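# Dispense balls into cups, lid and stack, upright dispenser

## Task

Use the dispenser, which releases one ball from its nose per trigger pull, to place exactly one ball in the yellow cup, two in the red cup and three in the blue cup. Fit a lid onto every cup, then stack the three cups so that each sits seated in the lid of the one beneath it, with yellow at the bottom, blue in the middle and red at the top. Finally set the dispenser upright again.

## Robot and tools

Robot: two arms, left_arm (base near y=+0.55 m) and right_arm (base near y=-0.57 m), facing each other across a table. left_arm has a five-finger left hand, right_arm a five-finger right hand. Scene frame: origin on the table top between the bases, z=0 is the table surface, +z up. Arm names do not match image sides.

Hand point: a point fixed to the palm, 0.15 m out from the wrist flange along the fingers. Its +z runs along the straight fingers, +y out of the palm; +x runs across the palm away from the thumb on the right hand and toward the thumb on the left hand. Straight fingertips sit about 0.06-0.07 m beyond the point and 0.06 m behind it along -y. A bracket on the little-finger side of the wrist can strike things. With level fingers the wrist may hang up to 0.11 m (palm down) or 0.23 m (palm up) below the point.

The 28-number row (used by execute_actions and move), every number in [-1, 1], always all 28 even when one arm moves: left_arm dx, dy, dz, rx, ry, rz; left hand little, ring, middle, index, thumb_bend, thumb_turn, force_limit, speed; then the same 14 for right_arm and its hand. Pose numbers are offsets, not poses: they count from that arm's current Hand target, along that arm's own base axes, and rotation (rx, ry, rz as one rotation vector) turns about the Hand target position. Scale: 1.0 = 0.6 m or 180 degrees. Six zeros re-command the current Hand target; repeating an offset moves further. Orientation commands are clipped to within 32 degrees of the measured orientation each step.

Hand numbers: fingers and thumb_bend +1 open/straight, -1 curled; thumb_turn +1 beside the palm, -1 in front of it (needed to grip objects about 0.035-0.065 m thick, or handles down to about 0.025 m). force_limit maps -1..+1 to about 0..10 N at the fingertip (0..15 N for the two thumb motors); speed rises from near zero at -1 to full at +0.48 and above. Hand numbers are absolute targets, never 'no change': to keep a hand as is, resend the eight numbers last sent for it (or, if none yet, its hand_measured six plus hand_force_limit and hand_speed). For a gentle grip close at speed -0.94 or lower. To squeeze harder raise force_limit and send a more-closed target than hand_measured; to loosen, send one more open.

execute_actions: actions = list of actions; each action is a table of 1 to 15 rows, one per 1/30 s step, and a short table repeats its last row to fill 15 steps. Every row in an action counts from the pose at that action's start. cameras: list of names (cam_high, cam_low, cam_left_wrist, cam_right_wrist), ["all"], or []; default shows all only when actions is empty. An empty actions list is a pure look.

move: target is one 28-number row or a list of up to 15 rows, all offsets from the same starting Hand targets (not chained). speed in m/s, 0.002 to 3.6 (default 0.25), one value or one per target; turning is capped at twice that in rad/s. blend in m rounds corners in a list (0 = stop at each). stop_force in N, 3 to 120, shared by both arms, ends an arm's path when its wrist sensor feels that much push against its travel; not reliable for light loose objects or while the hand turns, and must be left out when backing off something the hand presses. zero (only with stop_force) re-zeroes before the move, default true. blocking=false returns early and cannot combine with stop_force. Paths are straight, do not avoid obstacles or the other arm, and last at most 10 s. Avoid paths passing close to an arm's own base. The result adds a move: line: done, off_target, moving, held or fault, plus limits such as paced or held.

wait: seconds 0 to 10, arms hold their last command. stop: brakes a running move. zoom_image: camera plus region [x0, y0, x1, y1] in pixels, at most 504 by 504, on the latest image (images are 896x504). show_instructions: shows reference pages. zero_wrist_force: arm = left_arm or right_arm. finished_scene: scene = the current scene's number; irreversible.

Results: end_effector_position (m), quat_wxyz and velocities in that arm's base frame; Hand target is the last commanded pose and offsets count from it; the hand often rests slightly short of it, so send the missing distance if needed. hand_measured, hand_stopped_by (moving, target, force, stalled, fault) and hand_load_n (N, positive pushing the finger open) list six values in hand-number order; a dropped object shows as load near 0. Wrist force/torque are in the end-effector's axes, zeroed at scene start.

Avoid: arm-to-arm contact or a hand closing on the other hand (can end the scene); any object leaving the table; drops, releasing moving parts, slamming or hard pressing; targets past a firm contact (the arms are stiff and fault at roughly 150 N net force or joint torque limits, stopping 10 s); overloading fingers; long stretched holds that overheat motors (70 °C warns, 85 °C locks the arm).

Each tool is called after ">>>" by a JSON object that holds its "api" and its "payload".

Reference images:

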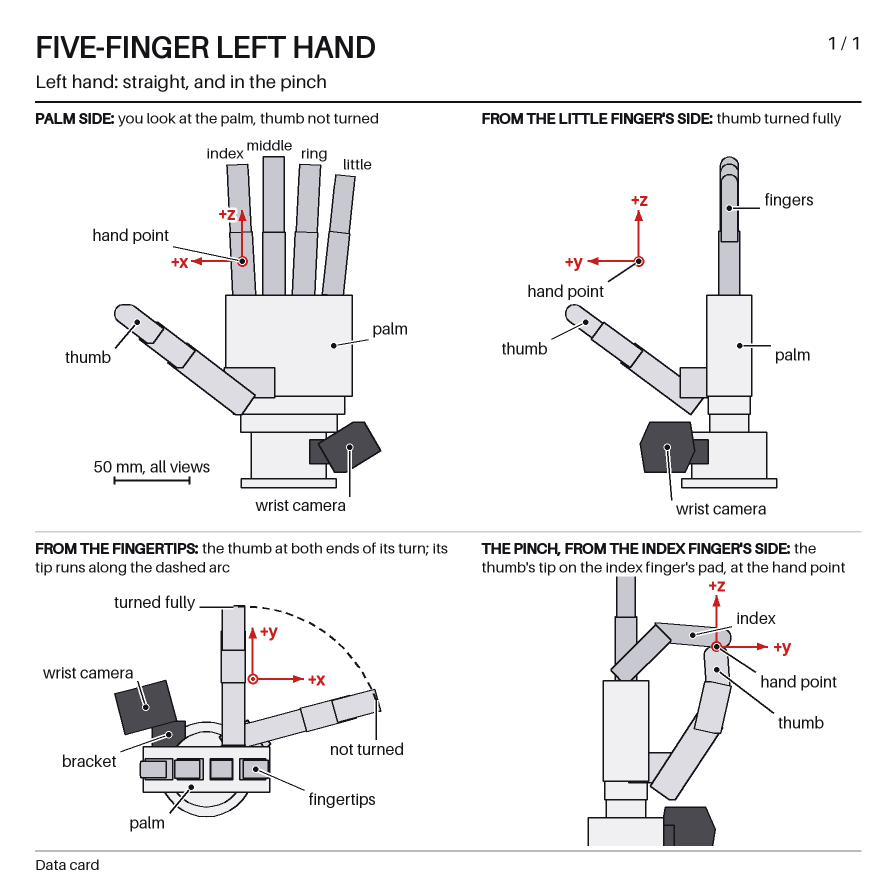

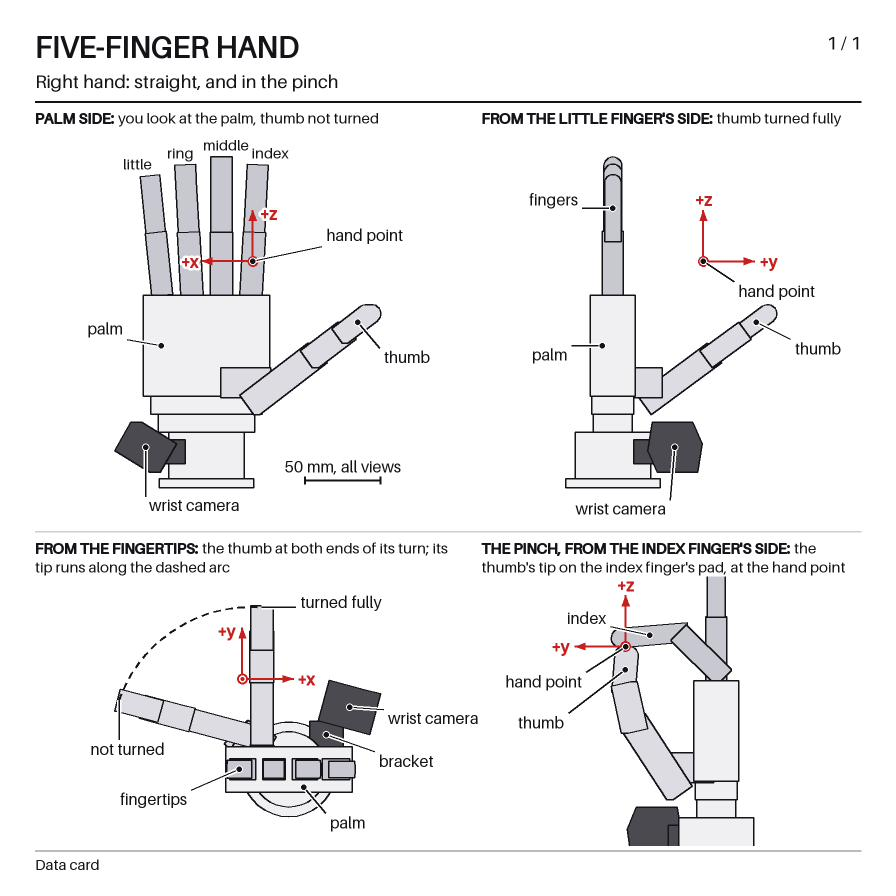

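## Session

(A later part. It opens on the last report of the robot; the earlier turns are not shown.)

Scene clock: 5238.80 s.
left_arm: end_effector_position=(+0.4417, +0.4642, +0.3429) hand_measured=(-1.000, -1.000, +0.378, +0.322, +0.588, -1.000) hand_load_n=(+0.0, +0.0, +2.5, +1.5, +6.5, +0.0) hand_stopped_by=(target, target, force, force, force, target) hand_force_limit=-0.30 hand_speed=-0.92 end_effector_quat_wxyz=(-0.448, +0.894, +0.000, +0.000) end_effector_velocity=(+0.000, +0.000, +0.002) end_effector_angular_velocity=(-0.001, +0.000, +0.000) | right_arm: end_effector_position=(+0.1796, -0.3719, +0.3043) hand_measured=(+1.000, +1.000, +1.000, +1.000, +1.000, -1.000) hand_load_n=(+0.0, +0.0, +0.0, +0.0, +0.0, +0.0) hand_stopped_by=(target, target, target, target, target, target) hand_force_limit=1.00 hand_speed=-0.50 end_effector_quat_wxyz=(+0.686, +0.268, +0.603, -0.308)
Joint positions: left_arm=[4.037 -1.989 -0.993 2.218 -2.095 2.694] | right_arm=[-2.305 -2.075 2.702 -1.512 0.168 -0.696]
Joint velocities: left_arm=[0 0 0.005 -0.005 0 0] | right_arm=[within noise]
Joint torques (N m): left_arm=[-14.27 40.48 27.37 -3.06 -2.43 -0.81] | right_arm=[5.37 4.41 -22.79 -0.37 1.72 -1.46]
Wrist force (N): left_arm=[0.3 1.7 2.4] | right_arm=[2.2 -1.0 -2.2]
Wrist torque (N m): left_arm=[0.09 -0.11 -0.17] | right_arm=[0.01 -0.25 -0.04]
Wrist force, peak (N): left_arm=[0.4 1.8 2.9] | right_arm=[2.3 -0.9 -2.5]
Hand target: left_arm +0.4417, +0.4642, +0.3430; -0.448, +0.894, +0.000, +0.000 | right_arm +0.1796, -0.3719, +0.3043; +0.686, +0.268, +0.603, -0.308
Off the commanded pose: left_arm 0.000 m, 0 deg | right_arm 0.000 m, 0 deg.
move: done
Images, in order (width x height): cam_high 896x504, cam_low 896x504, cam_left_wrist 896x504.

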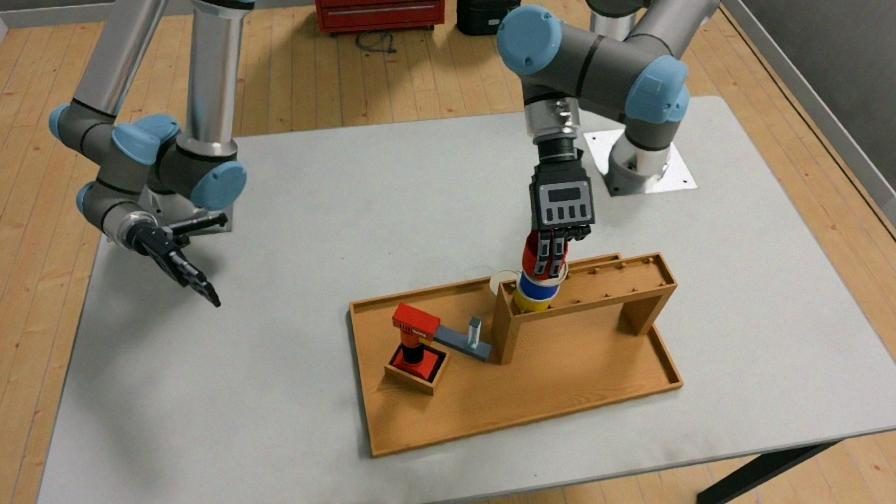

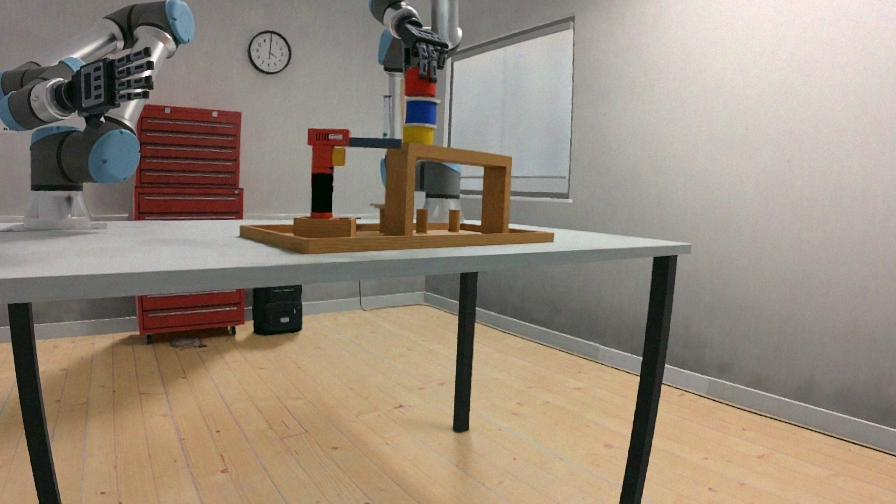

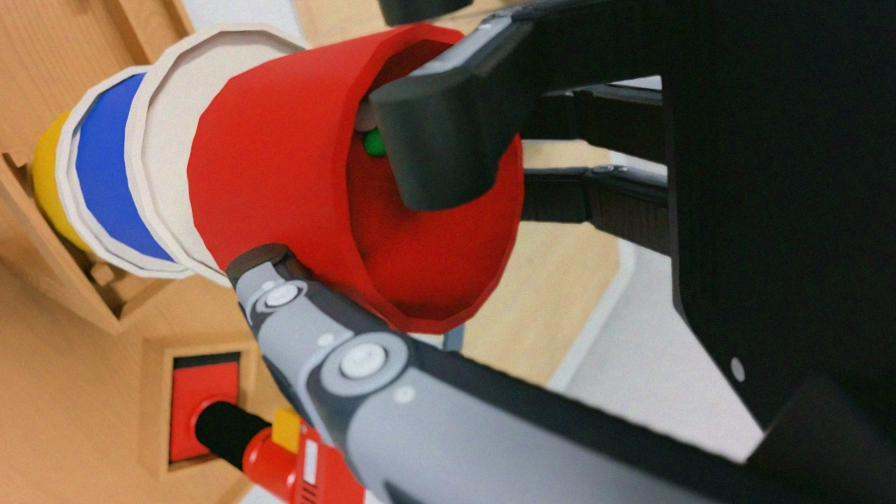

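>>> {"api": "move", "payload": {"target": [0,-0.0667,0.1,0,0,0,-1,-1,0.1,0.1,0.4,-1,-0.3,-0.92,0,0,0,0,0,0,1,1,1,1,1,-1,1,-0.5], "speed": 0.05, "cameras": ["cam_left_wrist","cam_high","cam_low"]}}

>>> {"api": "zoom_image", "payload": {"camera": "cam_left_wrist", "region": [0, 20, 360, 360]}}

>>> {"api": "zoom_image", "payload": {"camera": "cam_high", "region": [500, 240, 580, 320]}}

>>> {"api": "zoom_image", "payload": {"camera": "cam_low", "region": [385, 85, 455, 155]}}

Scene clock: 5287.17 s.
left_arm: end_effector_position=(+0.4417, +0.4240, +0.4032) hand_measured=(-1.000, -1.000, +0.378, +0.322, +0.588, -1.000) hand_load_n=(+0.0, +0.0, +2.5, +1.5, +6.5, +0.5) hand_stopped_by=(target, target, force, force, force, target) hand_force_limit=-0.30 hand_speed=-0.92 end_effector_quat_wxyz=(-0.448, +0.894, +0.000, +0.000) end_effector_velocity=(+0.000, +0.001, -0.001) end_effector_angular_velocity=(+0.003, -0.003, +0.003) | right_arm: end_effector_position=(+0.1796, -0.3719, +0.3043) hand_measured=(+1.000, +1.000, +1.000, +1.000, +1.000, -1.000) hand_load_n=(+0.0, +0.0, +0.0, +0.0, +0.0, -0.5) hand_stopped_by=(target, target, target, target, target, target) hand_force_limit=1.00 hand_speed=-0.50 end_effector_quat_wxyz=(+0.686, +0.268, +0.603, -0.308)
Joint positions: left_arm=[3.983 -1.966 -0.872 2.051 -2.133 2.65] | right_arm=[-2.305 -2.075 2.702 -1.512 0.168 -0.696]
Joint velocities: left_arm=[0.001 0.001 -0.004 0.006 0 -0.001] | right_arm=[within noise]
Joint torques (N m): left_arm=[8.39 24.57 9.03 1.34 0.55 1.8] | right_arm=[5.68 5.08 -21.7 -0.17 1.55 -1.67]
Wrist force (N): left_arm=[0.5 1.8 2.3] | right_arm=[2.0 -1.0 -2.3]
Wrist torque (N m): left_arm=[0.13 -0.15 0.01] | right_arm=[0.01 -0.21 -0.05]
Wrist force, peak (N): left_arm=[0.3 2.1 3.2] | right_arm=[2.6 -1.0 -2.3]
Hand target: left_arm +0.4417, +0.4242, +0.4030; -0.448, +0.894, +0.000, +0.000 | right_arm +0.1796, -0.3719, +0.3043; +0.686, +0.268, +0.603, -0.308
Off the commanded pose: left_arm 0.000 m, 0 deg | right_arm 0.000 m, 0 deg.
move: done
Images, in order (width x height): cam_high 896x504, cam_low 896x504, cam_left_wrist 896x504.

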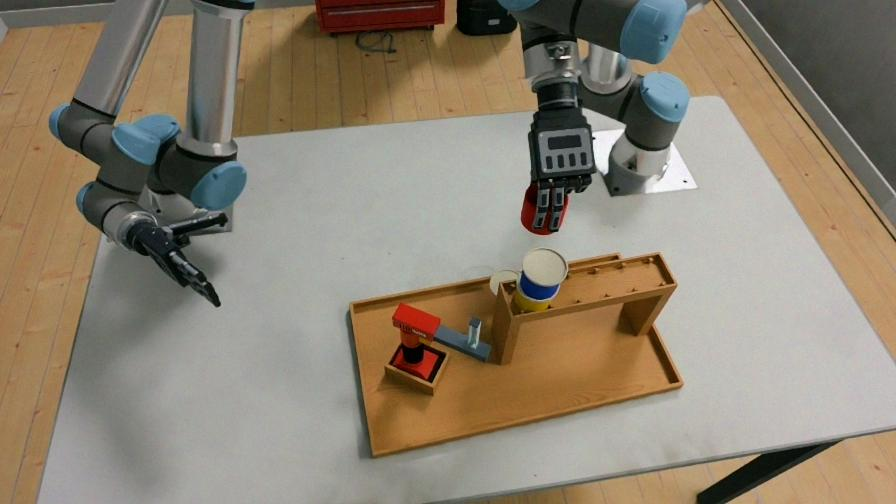

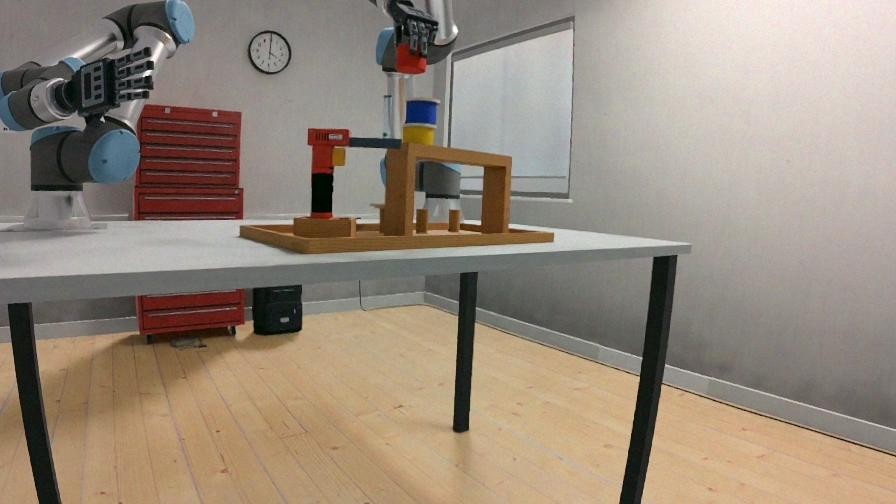

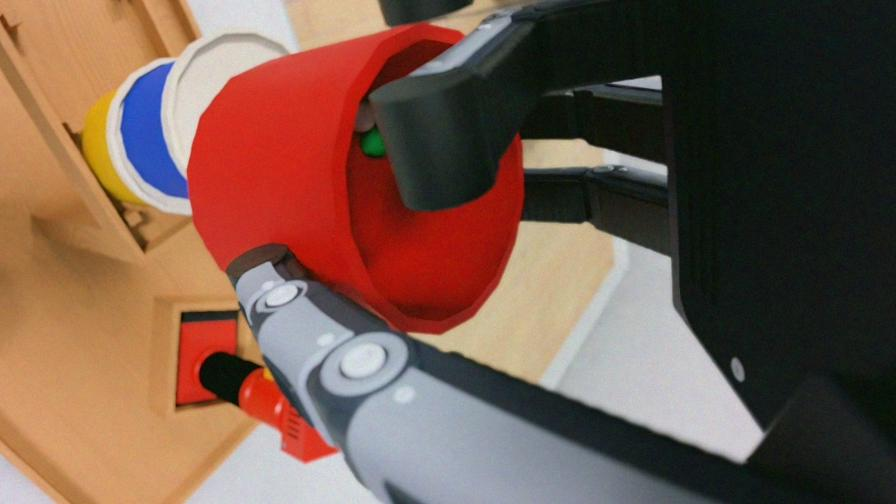

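Scaled by 1.400 from the camera's 896x504 image, which has a finer 1280x720 frame.

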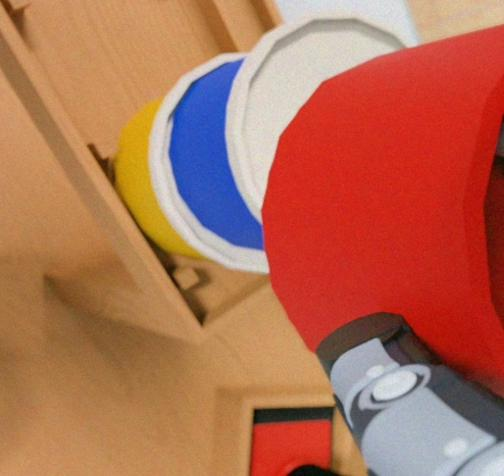

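Scaled by 6.300 from the camera's 896x504 image, which has a finer 1280x720 frame.

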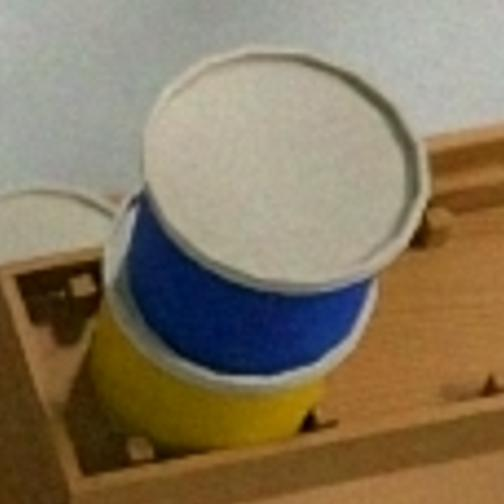

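Scaled by 7.200 from the camera's 896x504 image, which has a finer 1280x720 frame.

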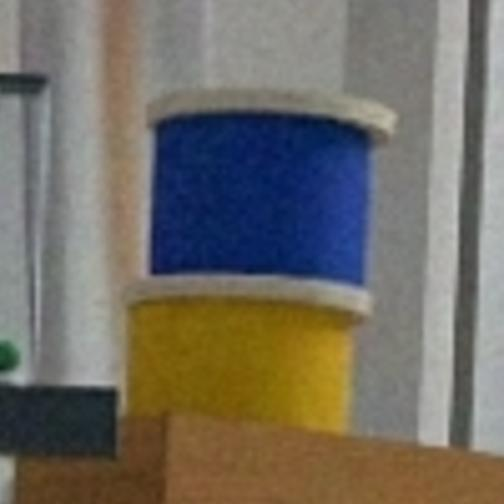

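>>> {"api": "execute_actions", "payload": {"actions": [], "cameras": ["cam_high","cam_low"]}}

>>> {"api": "zoom_image", "payload": {"camera": "cam_high", "region": [500, 240, 580, 320]}}

>>> {"api": "zoom_image", "payload": {"camera": "cam_low", "region": [385, 85, 455, 155]}}

Scene clock: 5338.97 s.
left_arm: end_effector_position=(+0.4417, +0.4242, +0.4030) hand_measured=(-1.000, -1.000, +0.378, +0.322, +0.588, -1.000) hand_load_n=(+0.0, +0.0, +2.5, +1.5, +6.5, +0.5) hand_stopped_by=(target, target, force, force, force, target) hand_force_limit=-0.30 hand_speed=-0.92 end_effector_quat_wxyz=(-0.448, +0.894, +0.000, +0.000) | right_arm: end_effector_position=(+0.1796, -0.3719, +0.3043) hand_measured=(+1.000, +1.000, +1.000, +1.000, +1.000, -1.000) hand_load_n=(+0.0, +0.0, +0.0, +0.0, +0.0, -0.5) hand_stopped_by=(target, target, target, target, target, target) hand_force_limit=1.00 hand_speed=-0.50 end_effector_quat_wxyz=(+0.686, +0.268, +0.603, -0.308)
Joint positions: left_arm=[3.983 -1.967 -0.872 2.052 -2.133 2.65] | right_arm=[-2.305 -2.075 2.702 -1.512 0.168 -0.696]
Joint velocities: within noise
Joint torques (N m): left_arm=[10.38 22.99 9.65 -2.25 1.38 1.65] | right_arm=[5.84 4.81 -21.98 -0.48 1.97 -1.75]
Motor temperatures (°C): left_arm=[21 23 21 29 26 27] | right_arm=[23 26 25 34 32 28]
Wrist force (N): left_arm=[0.4 1.7 2.5] | right_arm=[2.3 -0.8 -2.3]
Wrist torque (N m): left_arm=[0.10 -0.13 -0.03] | right_arm=[0.05 -0.26 -0.03]
Wrist force, peak (N): left_arm=[0.5 1.8 2.7] | right_arm=[2.3 -0.9 -2.6]
Hand target: left_arm +0.4417, +0.4242, +0.4030; -0.448, +0.894, +0.000, +0.000 | right_arm +0.1796, -0.3719, +0.3043; +0.686, +0.268, +0.603, -0.308
Off the commanded pose: left_arm 0.000 m, 0 deg | right_arm 0.000 m, 0 deg.
Images, in order (width x height): cam_high 896x504, cam_low 896x504.

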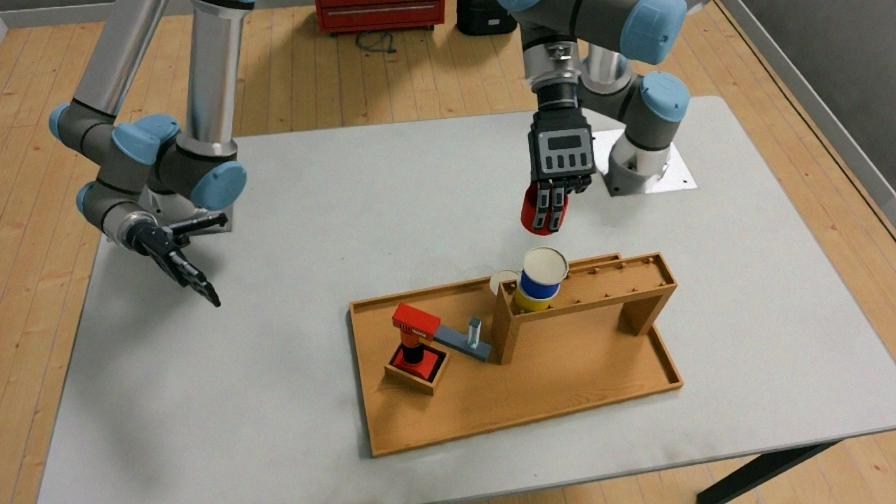

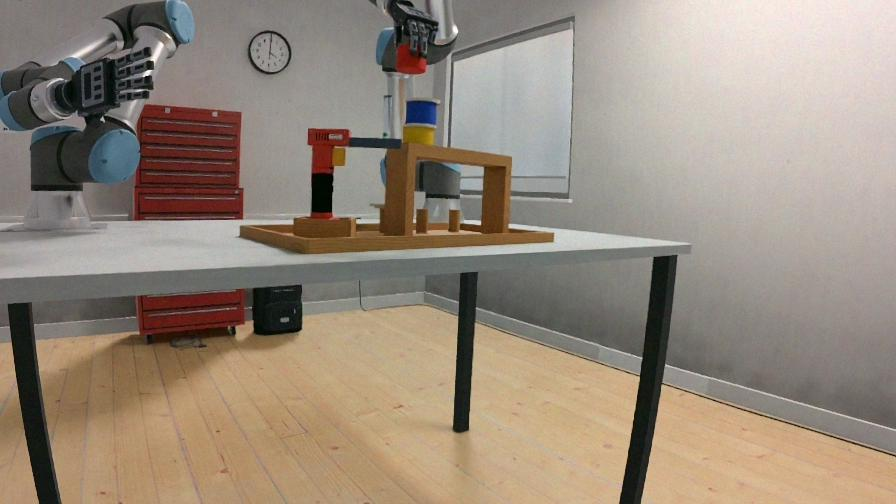

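Scaled by 6.300 from the camera's 896x504 image, which has a finer 1280x720 frame.

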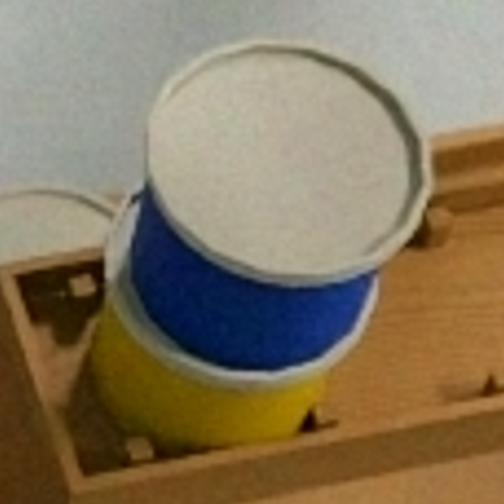

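Scaled by 7.200 from the camera's 896x504 image, which has a finer 1280x720 frame.

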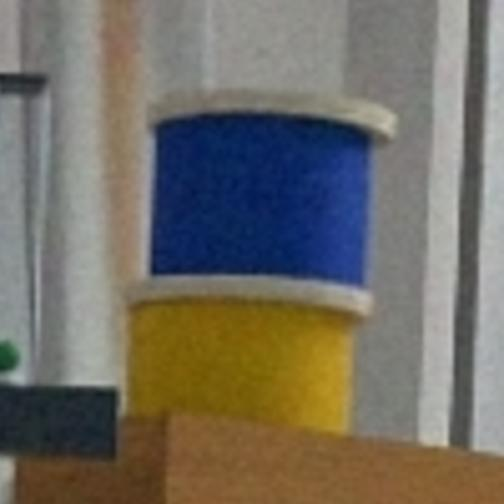

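>>> {"api": "move", "payload": {"target": [[-0.0182,0.0573,0,0,0,0,-1,-1,0.1,0.1,0.4,-1,-0.3,-0.92,0,0,0,0,0,0,1,1,1,1,1,-1,1,-0.5],[-0.0182,0.0573,-0.0967,0,0,0,-1,-1,0.1,0.1,0.4,-1,-0.3,-0.92,0,0,0,0,0,0,1,1,1,1,1,-1,1,-0.5]], "speed": 0.05, "blend": [0.01,0], "cameras": ["cam_left_wrist","cam_high","cam_low"]}}

>>> {"api": "zoom_image", "payload": {"camera": "cam_left_wrist", "region": [0, 20, 360, 360]}}

>>> {"api": "zoom_image", "payload": {"camera": "cam_high", "region": [500, 220, 580, 300]}}

>>> {"api": "zoom_image", "payload": {"camera": "cam_low", "region": [385, 65, 455, 135]}}

Scene clock: 5380.70 s.
left_arm: end_effector_position=(+0.4308, +0.4585, +0.3450) hand_measured=(-1.000, -1.000, +0.378, +0.322, +0.588, -1.000) hand_load_n=(+0.0, +0.5, +2.5, +1.0, +6.5, +0.5) hand_stopped_by=(target, target, force, force, force, target) hand_force_limit=-0.30 hand_speed=-0.92 end_effector_quat_wxyz=(-0.448, +0.894, +0.000, +0.000) | right_arm: end_effector_position=(+0.1796, -0.3719, +0.3043) hand_measured=(+1.000, +1.000, +1.000, +1.000, +1.000, -1.000) hand_load_n=(+0.0, +0.0, +0.0, +0.0, +0.0, -0.5) hand_stopped_by=(target, target, target, target, target, target) hand_force_limit=1.00 hand_speed=-0.50 end_effector_quat_wxyz=(+0.686, +0.268, +0.603, -0.308)
Joint positions: left_arm=[4.048 -1.955 -1.036 2.231 -2.087 2.703] | right_arm=[-2.305 -2.075 2.702 -1.512 0.168 -0.696]
Joint torques (N m): left_arm=[-11.84 35.13 28.83 -2.77 -1.15 0.83] | right_arm=[5.85 3.47 -21.96 -0.61 1.88 -1.79]
Wrist force (N): left_arm=[0.3 1.5 2.8] | right_arm=[2.3 -0.8 -2.2]
Wrist torque (N m): left_arm=[0.05 -0.10 -0.19] | right_arm=[0.04 -0.25 -0.03]
Wrist force, peak (N): left_arm=[0.4 2.2 2.9] | right_arm=[2.4 -1.2 -2.4]
Hand target: left_arm +0.4308, +0.4586, +0.3450; -0.448, +0.894, +0.000, +0.000 | right_arm +0.1796, -0.3719, +0.3043; +0.686, +0.268, +0.603, -0.308
Off the commanded pose: left_arm 0.000 m, 0 deg | right_arm 0.000 m, 0 deg.
move: done
Images, in order (width x height): cam_high 896x504, cam_low 896x504, cam_left_wrist 896x504.

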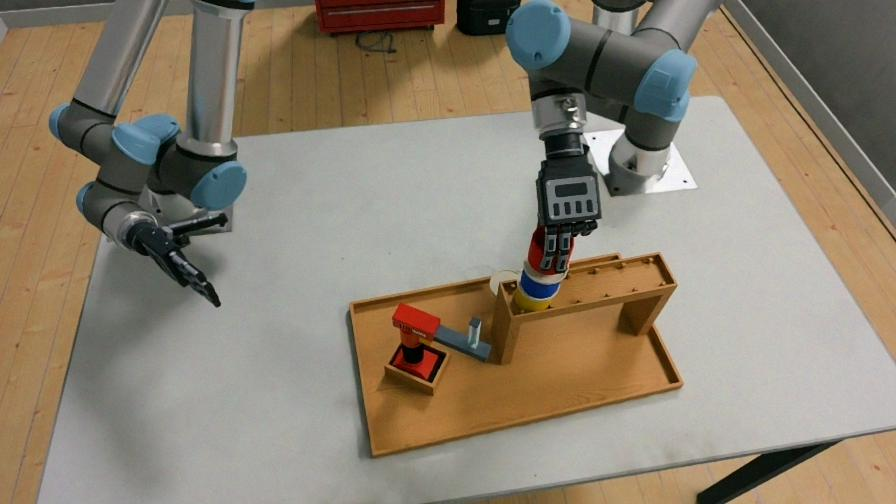

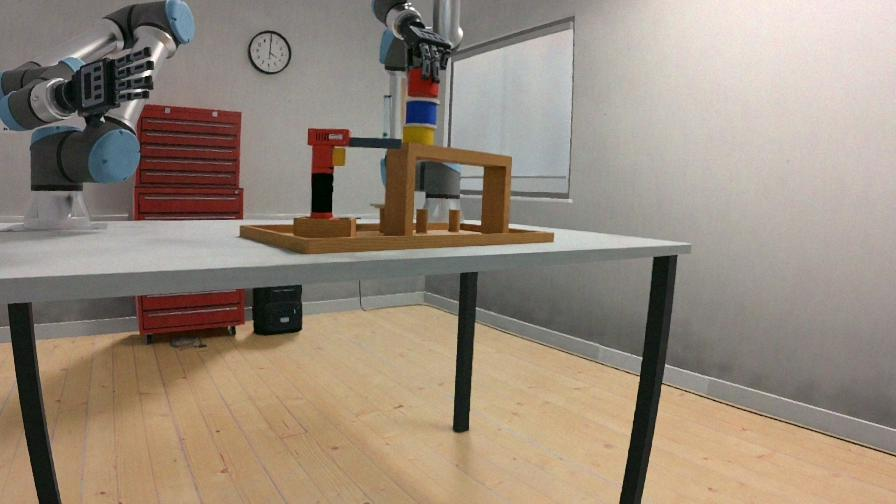

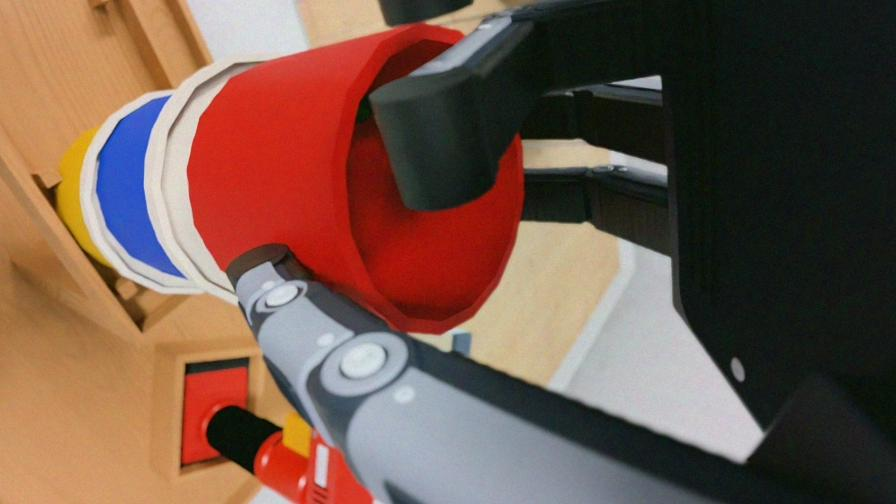

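Scaled by 1.400 from the camera's 896x504 image, which has a finer 1280x720 frame.

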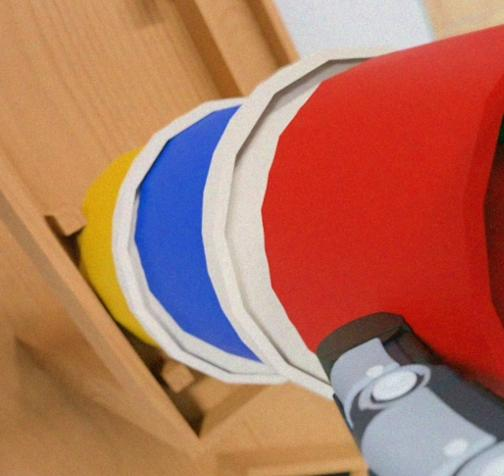

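Scaled by 6.300 from the camera's 896x504 image, which has a finer 1280x720 frame.

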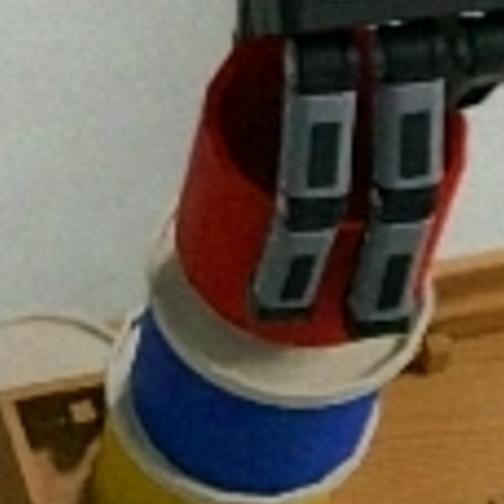

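Scaled by 7.200 from the camera's 896x504 image, which has a finer 1280x720 frame.

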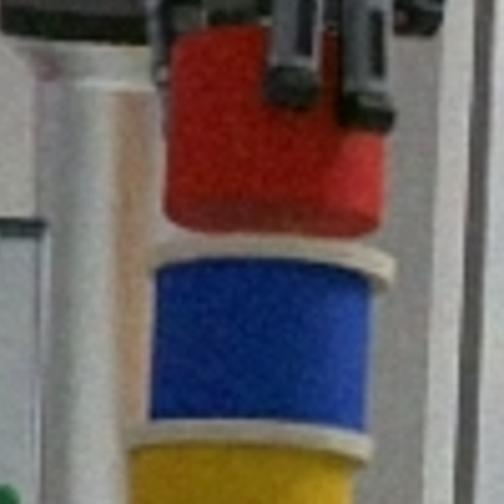

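>>> {"api": "move", "payload": {"target": [0.0033,0.0038,0,0,0,0,-1,-1,0.1,0.1,0.4,-1,-0.3,-0.92,0,0,0,0,0,0,1,1,1,1,1,-1,1,-0.5], "speed": 0.03, "cameras": ["cam_high","cam_low","cam_left_wrist"]}}

Scene clock: 5434.57 s.
left_arm: end_effector_position=(+0.4328, +0.4609, +0.3450) hand_measured=(-1.000, -1.000, +0.378, +0.322, +0.588, -1.000) hand_load_n=(+0.0, +0.5, +2.5, +1.5, +6.5, +0.5) hand_stopped_by=(target, target, force, force, force, target) hand_force_limit=-0.30 hand_speed=-0.92 end_effector_quat_wxyz=(-0.448, +0.894, +0.000, +0.000) | right_arm: end_effector_position=(+0.1796, -0.3719, +0.3043) hand_measured=(+1.000, +1.000, +1.000, +1.000, +1.000, -1.000) hand_load_n=(+0.0, +0.0, +0.0, +0.0, +0.0, +0.0) hand_stopped_by=(target, target, target, target, target, target) hand_force_limit=1.00 hand_speed=-0.50 end_effector_quat_wxyz=(+0.686, +0.268, +0.603, -0.308)
Joint positions: left_arm=[4.048 -1.964 -1.024 2.227 -2.087 2.702] | right_arm=[-2.305 -2.075 2.702 -1.512 0.168 -0.696]
Joint torques (N m): left_arm=[-14.99 35.22 15.4 -2.45 -3.13 -2.18] | right_arm=[5.91 4.19 -22.04 -0.41 1.61 -1.85]
Wrist force (N): left_arm=[0.1 1.5 2.5] | right_arm=[2.3 -1.0 -2.2]
Wrist torque (N m): left_arm=[0.06 -0.08 -0.17] | right_arm=[0.00 -0.27 -0.04]
Wrist force, peak (N): left_arm=[0.1 1.6 3.1] | right_arm=[2.3 -1.0 -2.5]
Hand target: left_arm +0.4328, +0.4608, +0.3450; -0.448, +0.894, +0.000, +0.000 | right_arm +0.1796, -0.3719, +0.3043; +0.686, +0.268, +0.603, -0.308
Off the commanded pose: left_arm 0.000 m, 0 deg | right_arm 0.000 m, 0 deg.
move: done
Images, in order (width x height): cam_high 896x504, cam_low 896x504, cam_left_wrist 896x504.

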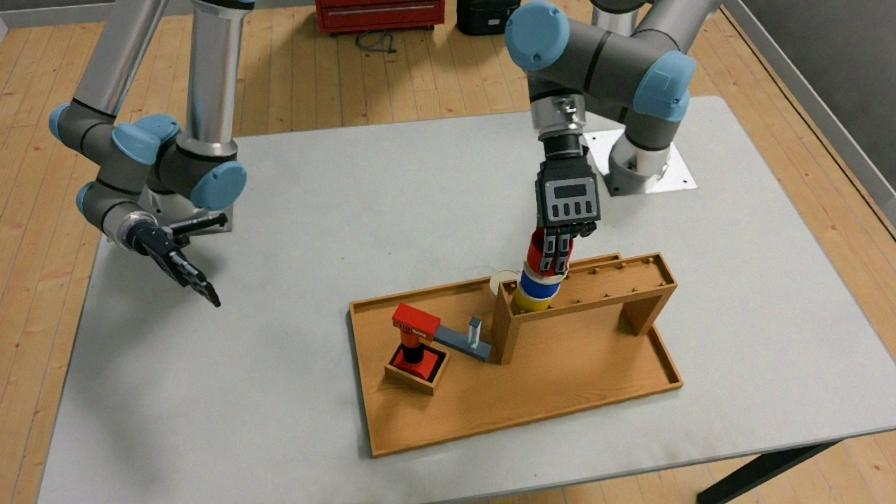

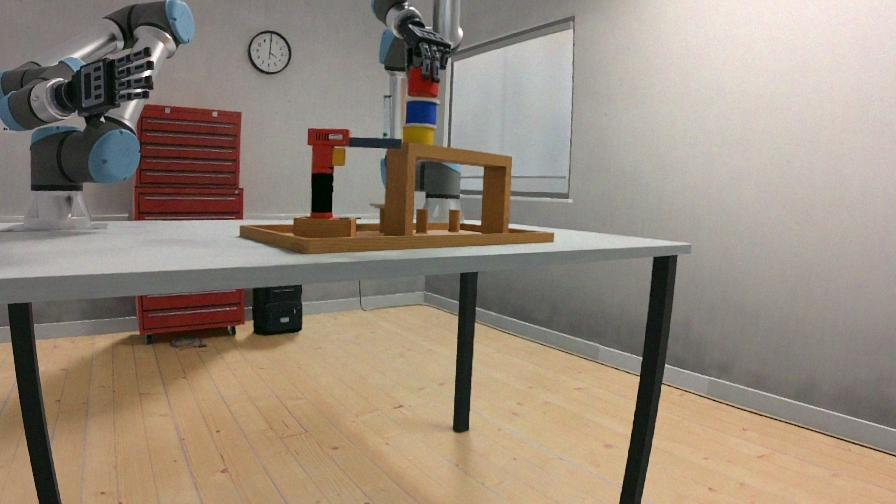

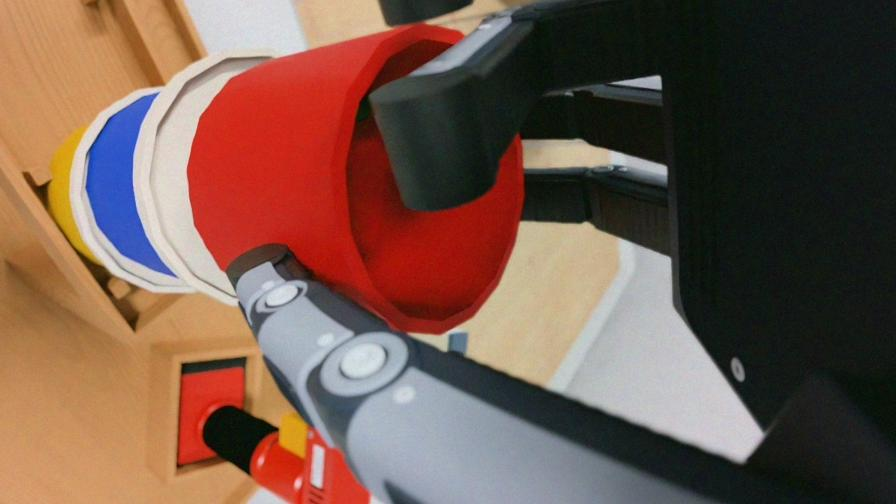

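>>> {"api": "zoom_image", "payload": {"camera": "cam_high", "region": [500, 220, 580, 300]}}

>>> {"api": "zoom_image", "payload": {"camera": "cam_low", "region": [385, 65, 455, 135]}}

>>> {"api": "zoom_image", "payload": {"camera": "cam_left_wrist", "region": [120, 20, 320, 320]}}

Scaled by 6.300 from the camera's 896x504 image, which has a finer 1280x720 frame.

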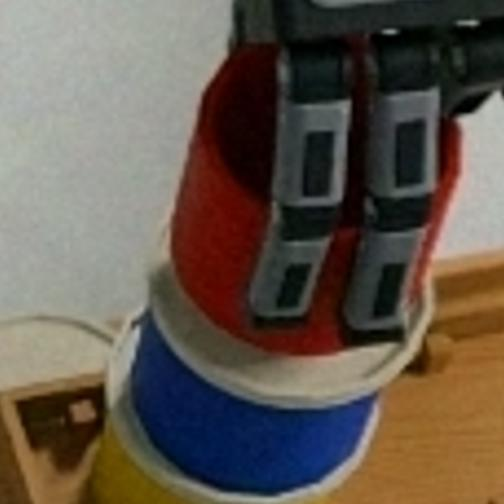

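Scaled by 7.200 from the camera's 896x504 image, which has a finer 1280x720 frame.

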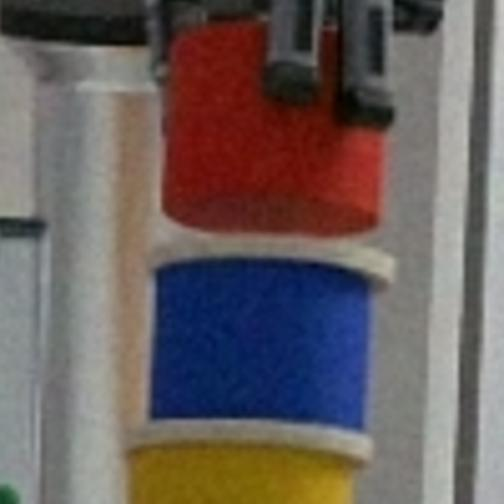

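Scaled by 1.680 from the camera's 896x504 image, which has a finer 1280x720 frame.

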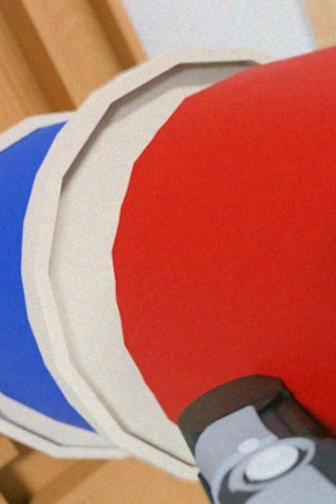

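>>> {"api": "move", "payload": {"target": [0,0,-0.0317,0,0,0,-1,-1,0.1,0.1,0.4,-1,-0.3,-0.92,0,0,0,0,0,0,1,1,1,1,1,-1,1,-0.5], "speed": 0.008, "stop_force": 3, "cameras": ["cam_high","cam_low","cam_left_wrist"]}}

Scene clock: 5458.33 s.
left_arm: end_effector_position=(+0.4328, +0.4608, +0.3297) hand_measured=(-1.000, -1.000, +0.378, +0.322, +0.588, -1.000) hand_load_n=(+0.0, +0.0, +2.5, +1.5, +6.0, +0.5) hand_stopped_by=(target, target, force, force, force, target) hand_force_limit=-0.30 hand_speed=-0.92 end_effector_quat_wxyz=(-0.448, +0.894, +0.000, +0.000) | right_arm: end_effector_position=(+0.1796, -0.3719, +0.3043) hand_measured=(+1.000, +1.000, +1.000, +1.000, +1.000, -1.000) hand_load_n=(+0.0, +0.0, +0.0, +0.0, +0.0, -0.5) hand_stopped_by=(target, target, target, target, target, target) hand_force_limit=1.00 hand_speed=-0.50 end_effector_quat_wxyz=(+0.686, +0.268, +0.603, -0.308)
Joint positions: left_arm=[4.047 -1.958 -1.071 2.269 -2.087 2.702] | right_arm=[-2.305 -2.075 2.702 -1.512 0.168 -0.696]
Joint torques (N m): left_arm=[-13.93 23.25 29.13 -2.99 -1.73 -1.36] | right_arm=[5.94 3.36 -21.14 -0.74 1.78 -1.62]
Wrist force (N): left_arm=[0.2 1.5 2.6] | right_arm=[2.2 -0.9 -2.4]
Wrist torque (N m): left_arm=[0.07 -0.10 -0.15] | right_arm=[0.04 -0.25 -0.04]
Wrist force, peak (N): left_arm=[0.3 1.7 2.9] | right_arm=[2.3 -1.1 -2.5]
Hand target: left_arm +0.4328, +0.4608, +0.3297; -0.448, +0.894, +0.000, +0.000 (not the last commanded pose) | right_arm +0.1796, -0.3719, +0.3043; +0.686, +0.268, +0.603, -0.308
Off the commanded pose: left_arm 0.004 m, 0 deg | right_arm 0.000 m, 0 deg.
move: contact (left_arm)
Images, in order (width x height): cam_high 896x504, cam_low 896x504, cam_left_wrist 896x504.

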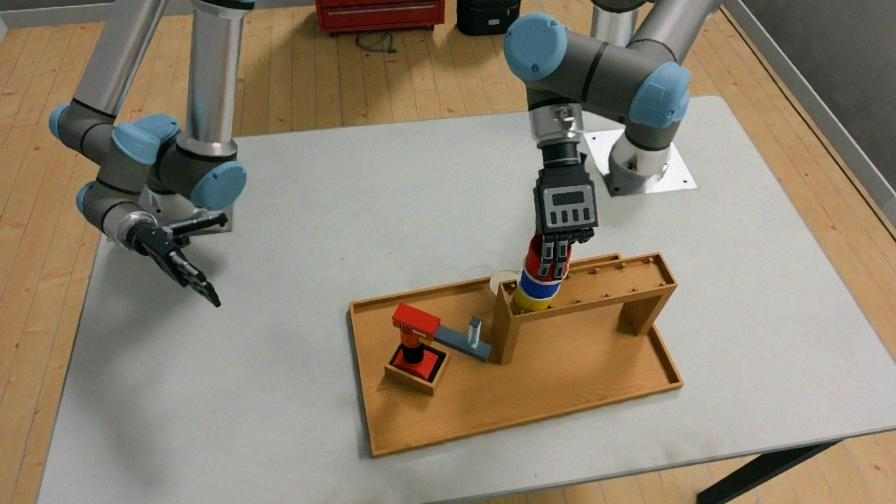

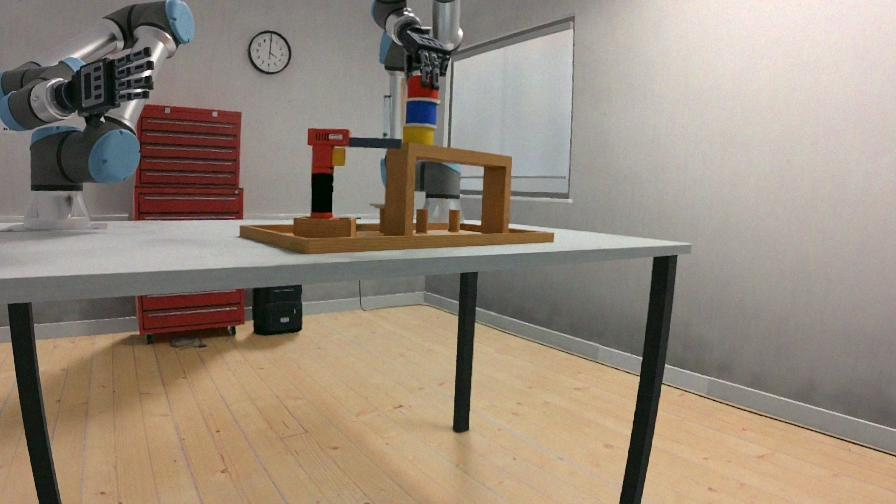

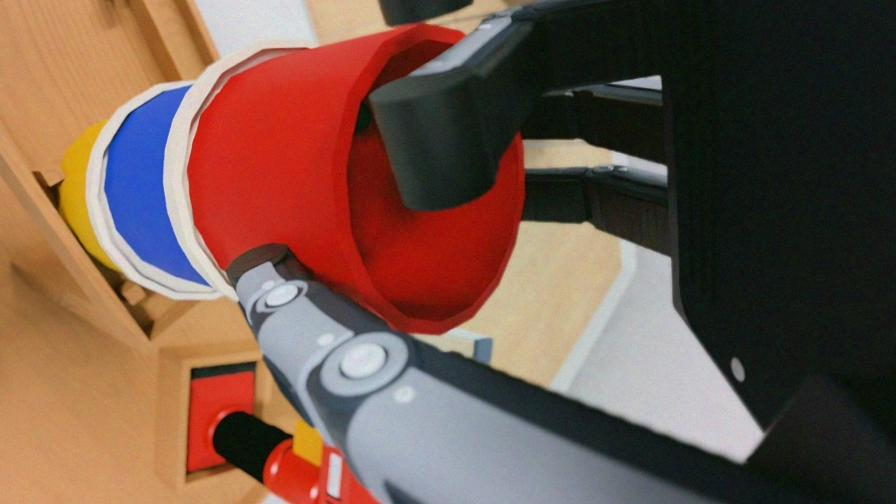

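>>> {"api": "zoom_image", "payload": {"camera": "cam_low", "region": [385, 65, 455, 135]}}

>>> {"api": "zoom_image", "payload": {"camera": "cam_left_wrist", "region": [120, 20, 320, 320]}}

>>> {"api": "zoom_image", "payload": {"camera": "cam_high", "region": [500, 220, 580, 300]}}

Scaled by 7.200 from the camera's 896x504 image, which has a finer 1280x720 frame.

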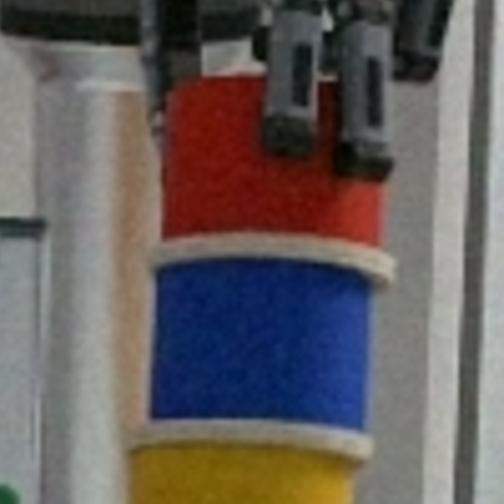

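Scaled by 1.680 from the camera's 896x504 image, which has a finer 1280x720 frame.

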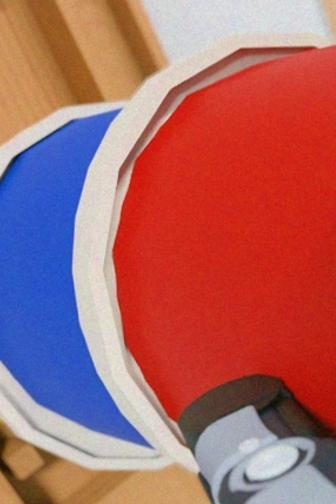

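Scaled by 6.300 from the camera's 896x504 image, which has a finer 1280x720 frame.

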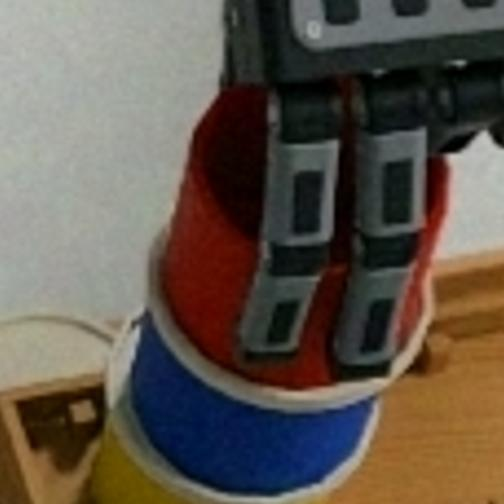

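>>> {"api": "move", "payload": {"target": [0,0,-0.005,0,0,0,-1,-1,0.1,0.1,0.4,-1,-0.3,-0.92,0,0,0,0,0,0,1,1,1,1,1,-1,1,-0.5], "speed": 0.006, "stop_force": 4, "zero": false}}

Scene clock: 5483.80 s.
left_arm: end_effector_position=(+0.4328, +0.4609, +0.3295) hand_measured=(-1.000, -1.000, +0.378, +0.322, +0.588, -1.000) hand_load_n=(+0.0, +0.0, +2.5, +1.0, +6.0, +0.0) hand_stopped_by=(target, target, force, force, force, target) hand_force_limit=-0.30 hand_speed=-0.92 end_effector_quat_wxyz=(-0.448, +0.894, +0.000, +0.000) | right_arm: end_effector_position=(+0.1796, -0.3719, +0.3043) hand_measured=(+1.000, +1.000, +1.000, +1.000, +1.000, -1.000) hand_load_n=(+0.0, +0.0, +0.0, +0.0, +0.0, -0.5) hand_stopped_by=(target, target, target, target, target, target) hand_force_limit=1.00 hand_speed=-0.50 end_effector_quat_wxyz=(+0.686, +0.268, +0.603, -0.308)
Joint positions: left_arm=[4.047 -1.958 -1.072 2.269 -2.087 2.702] | right_arm=[-2.305 -2.075 2.702 -1.512 0.168 -0.696]
Joint torques (N m): left_arm=[-1.87 27.09 29.29 -2.97 1.05 1.78] | right_arm=[4.92 5.29 -22.41 -0.4 1.87 -1.7]
Wrist force (N): left_arm=[0.2 1.6 2.5] | right_arm=[2.2 -0.8 -2.2]
Wrist torque (N m): left_arm=[0.10 -0.10 -0.16] | right_arm=[0.04 -0.24 -0.04]
Wrist force, peak (N): left_arm=[0.3 -3.5 0.7] | right_arm=[2.5 -1.0 -2.4]
Hand target: left_arm +0.4328, +0.4609, +0.3295; -0.448, +0.894, +0.000, +0.000 (not the last commanded pose) | right_arm +0.1796, -0.3719, +0.3043; +0.686, +0.268, +0.603, -0.308
Off the commanded pose: left_arm 0.003 m, 0 deg | right_arm 0.000 m, 0 deg.
move: contact (left_arm)


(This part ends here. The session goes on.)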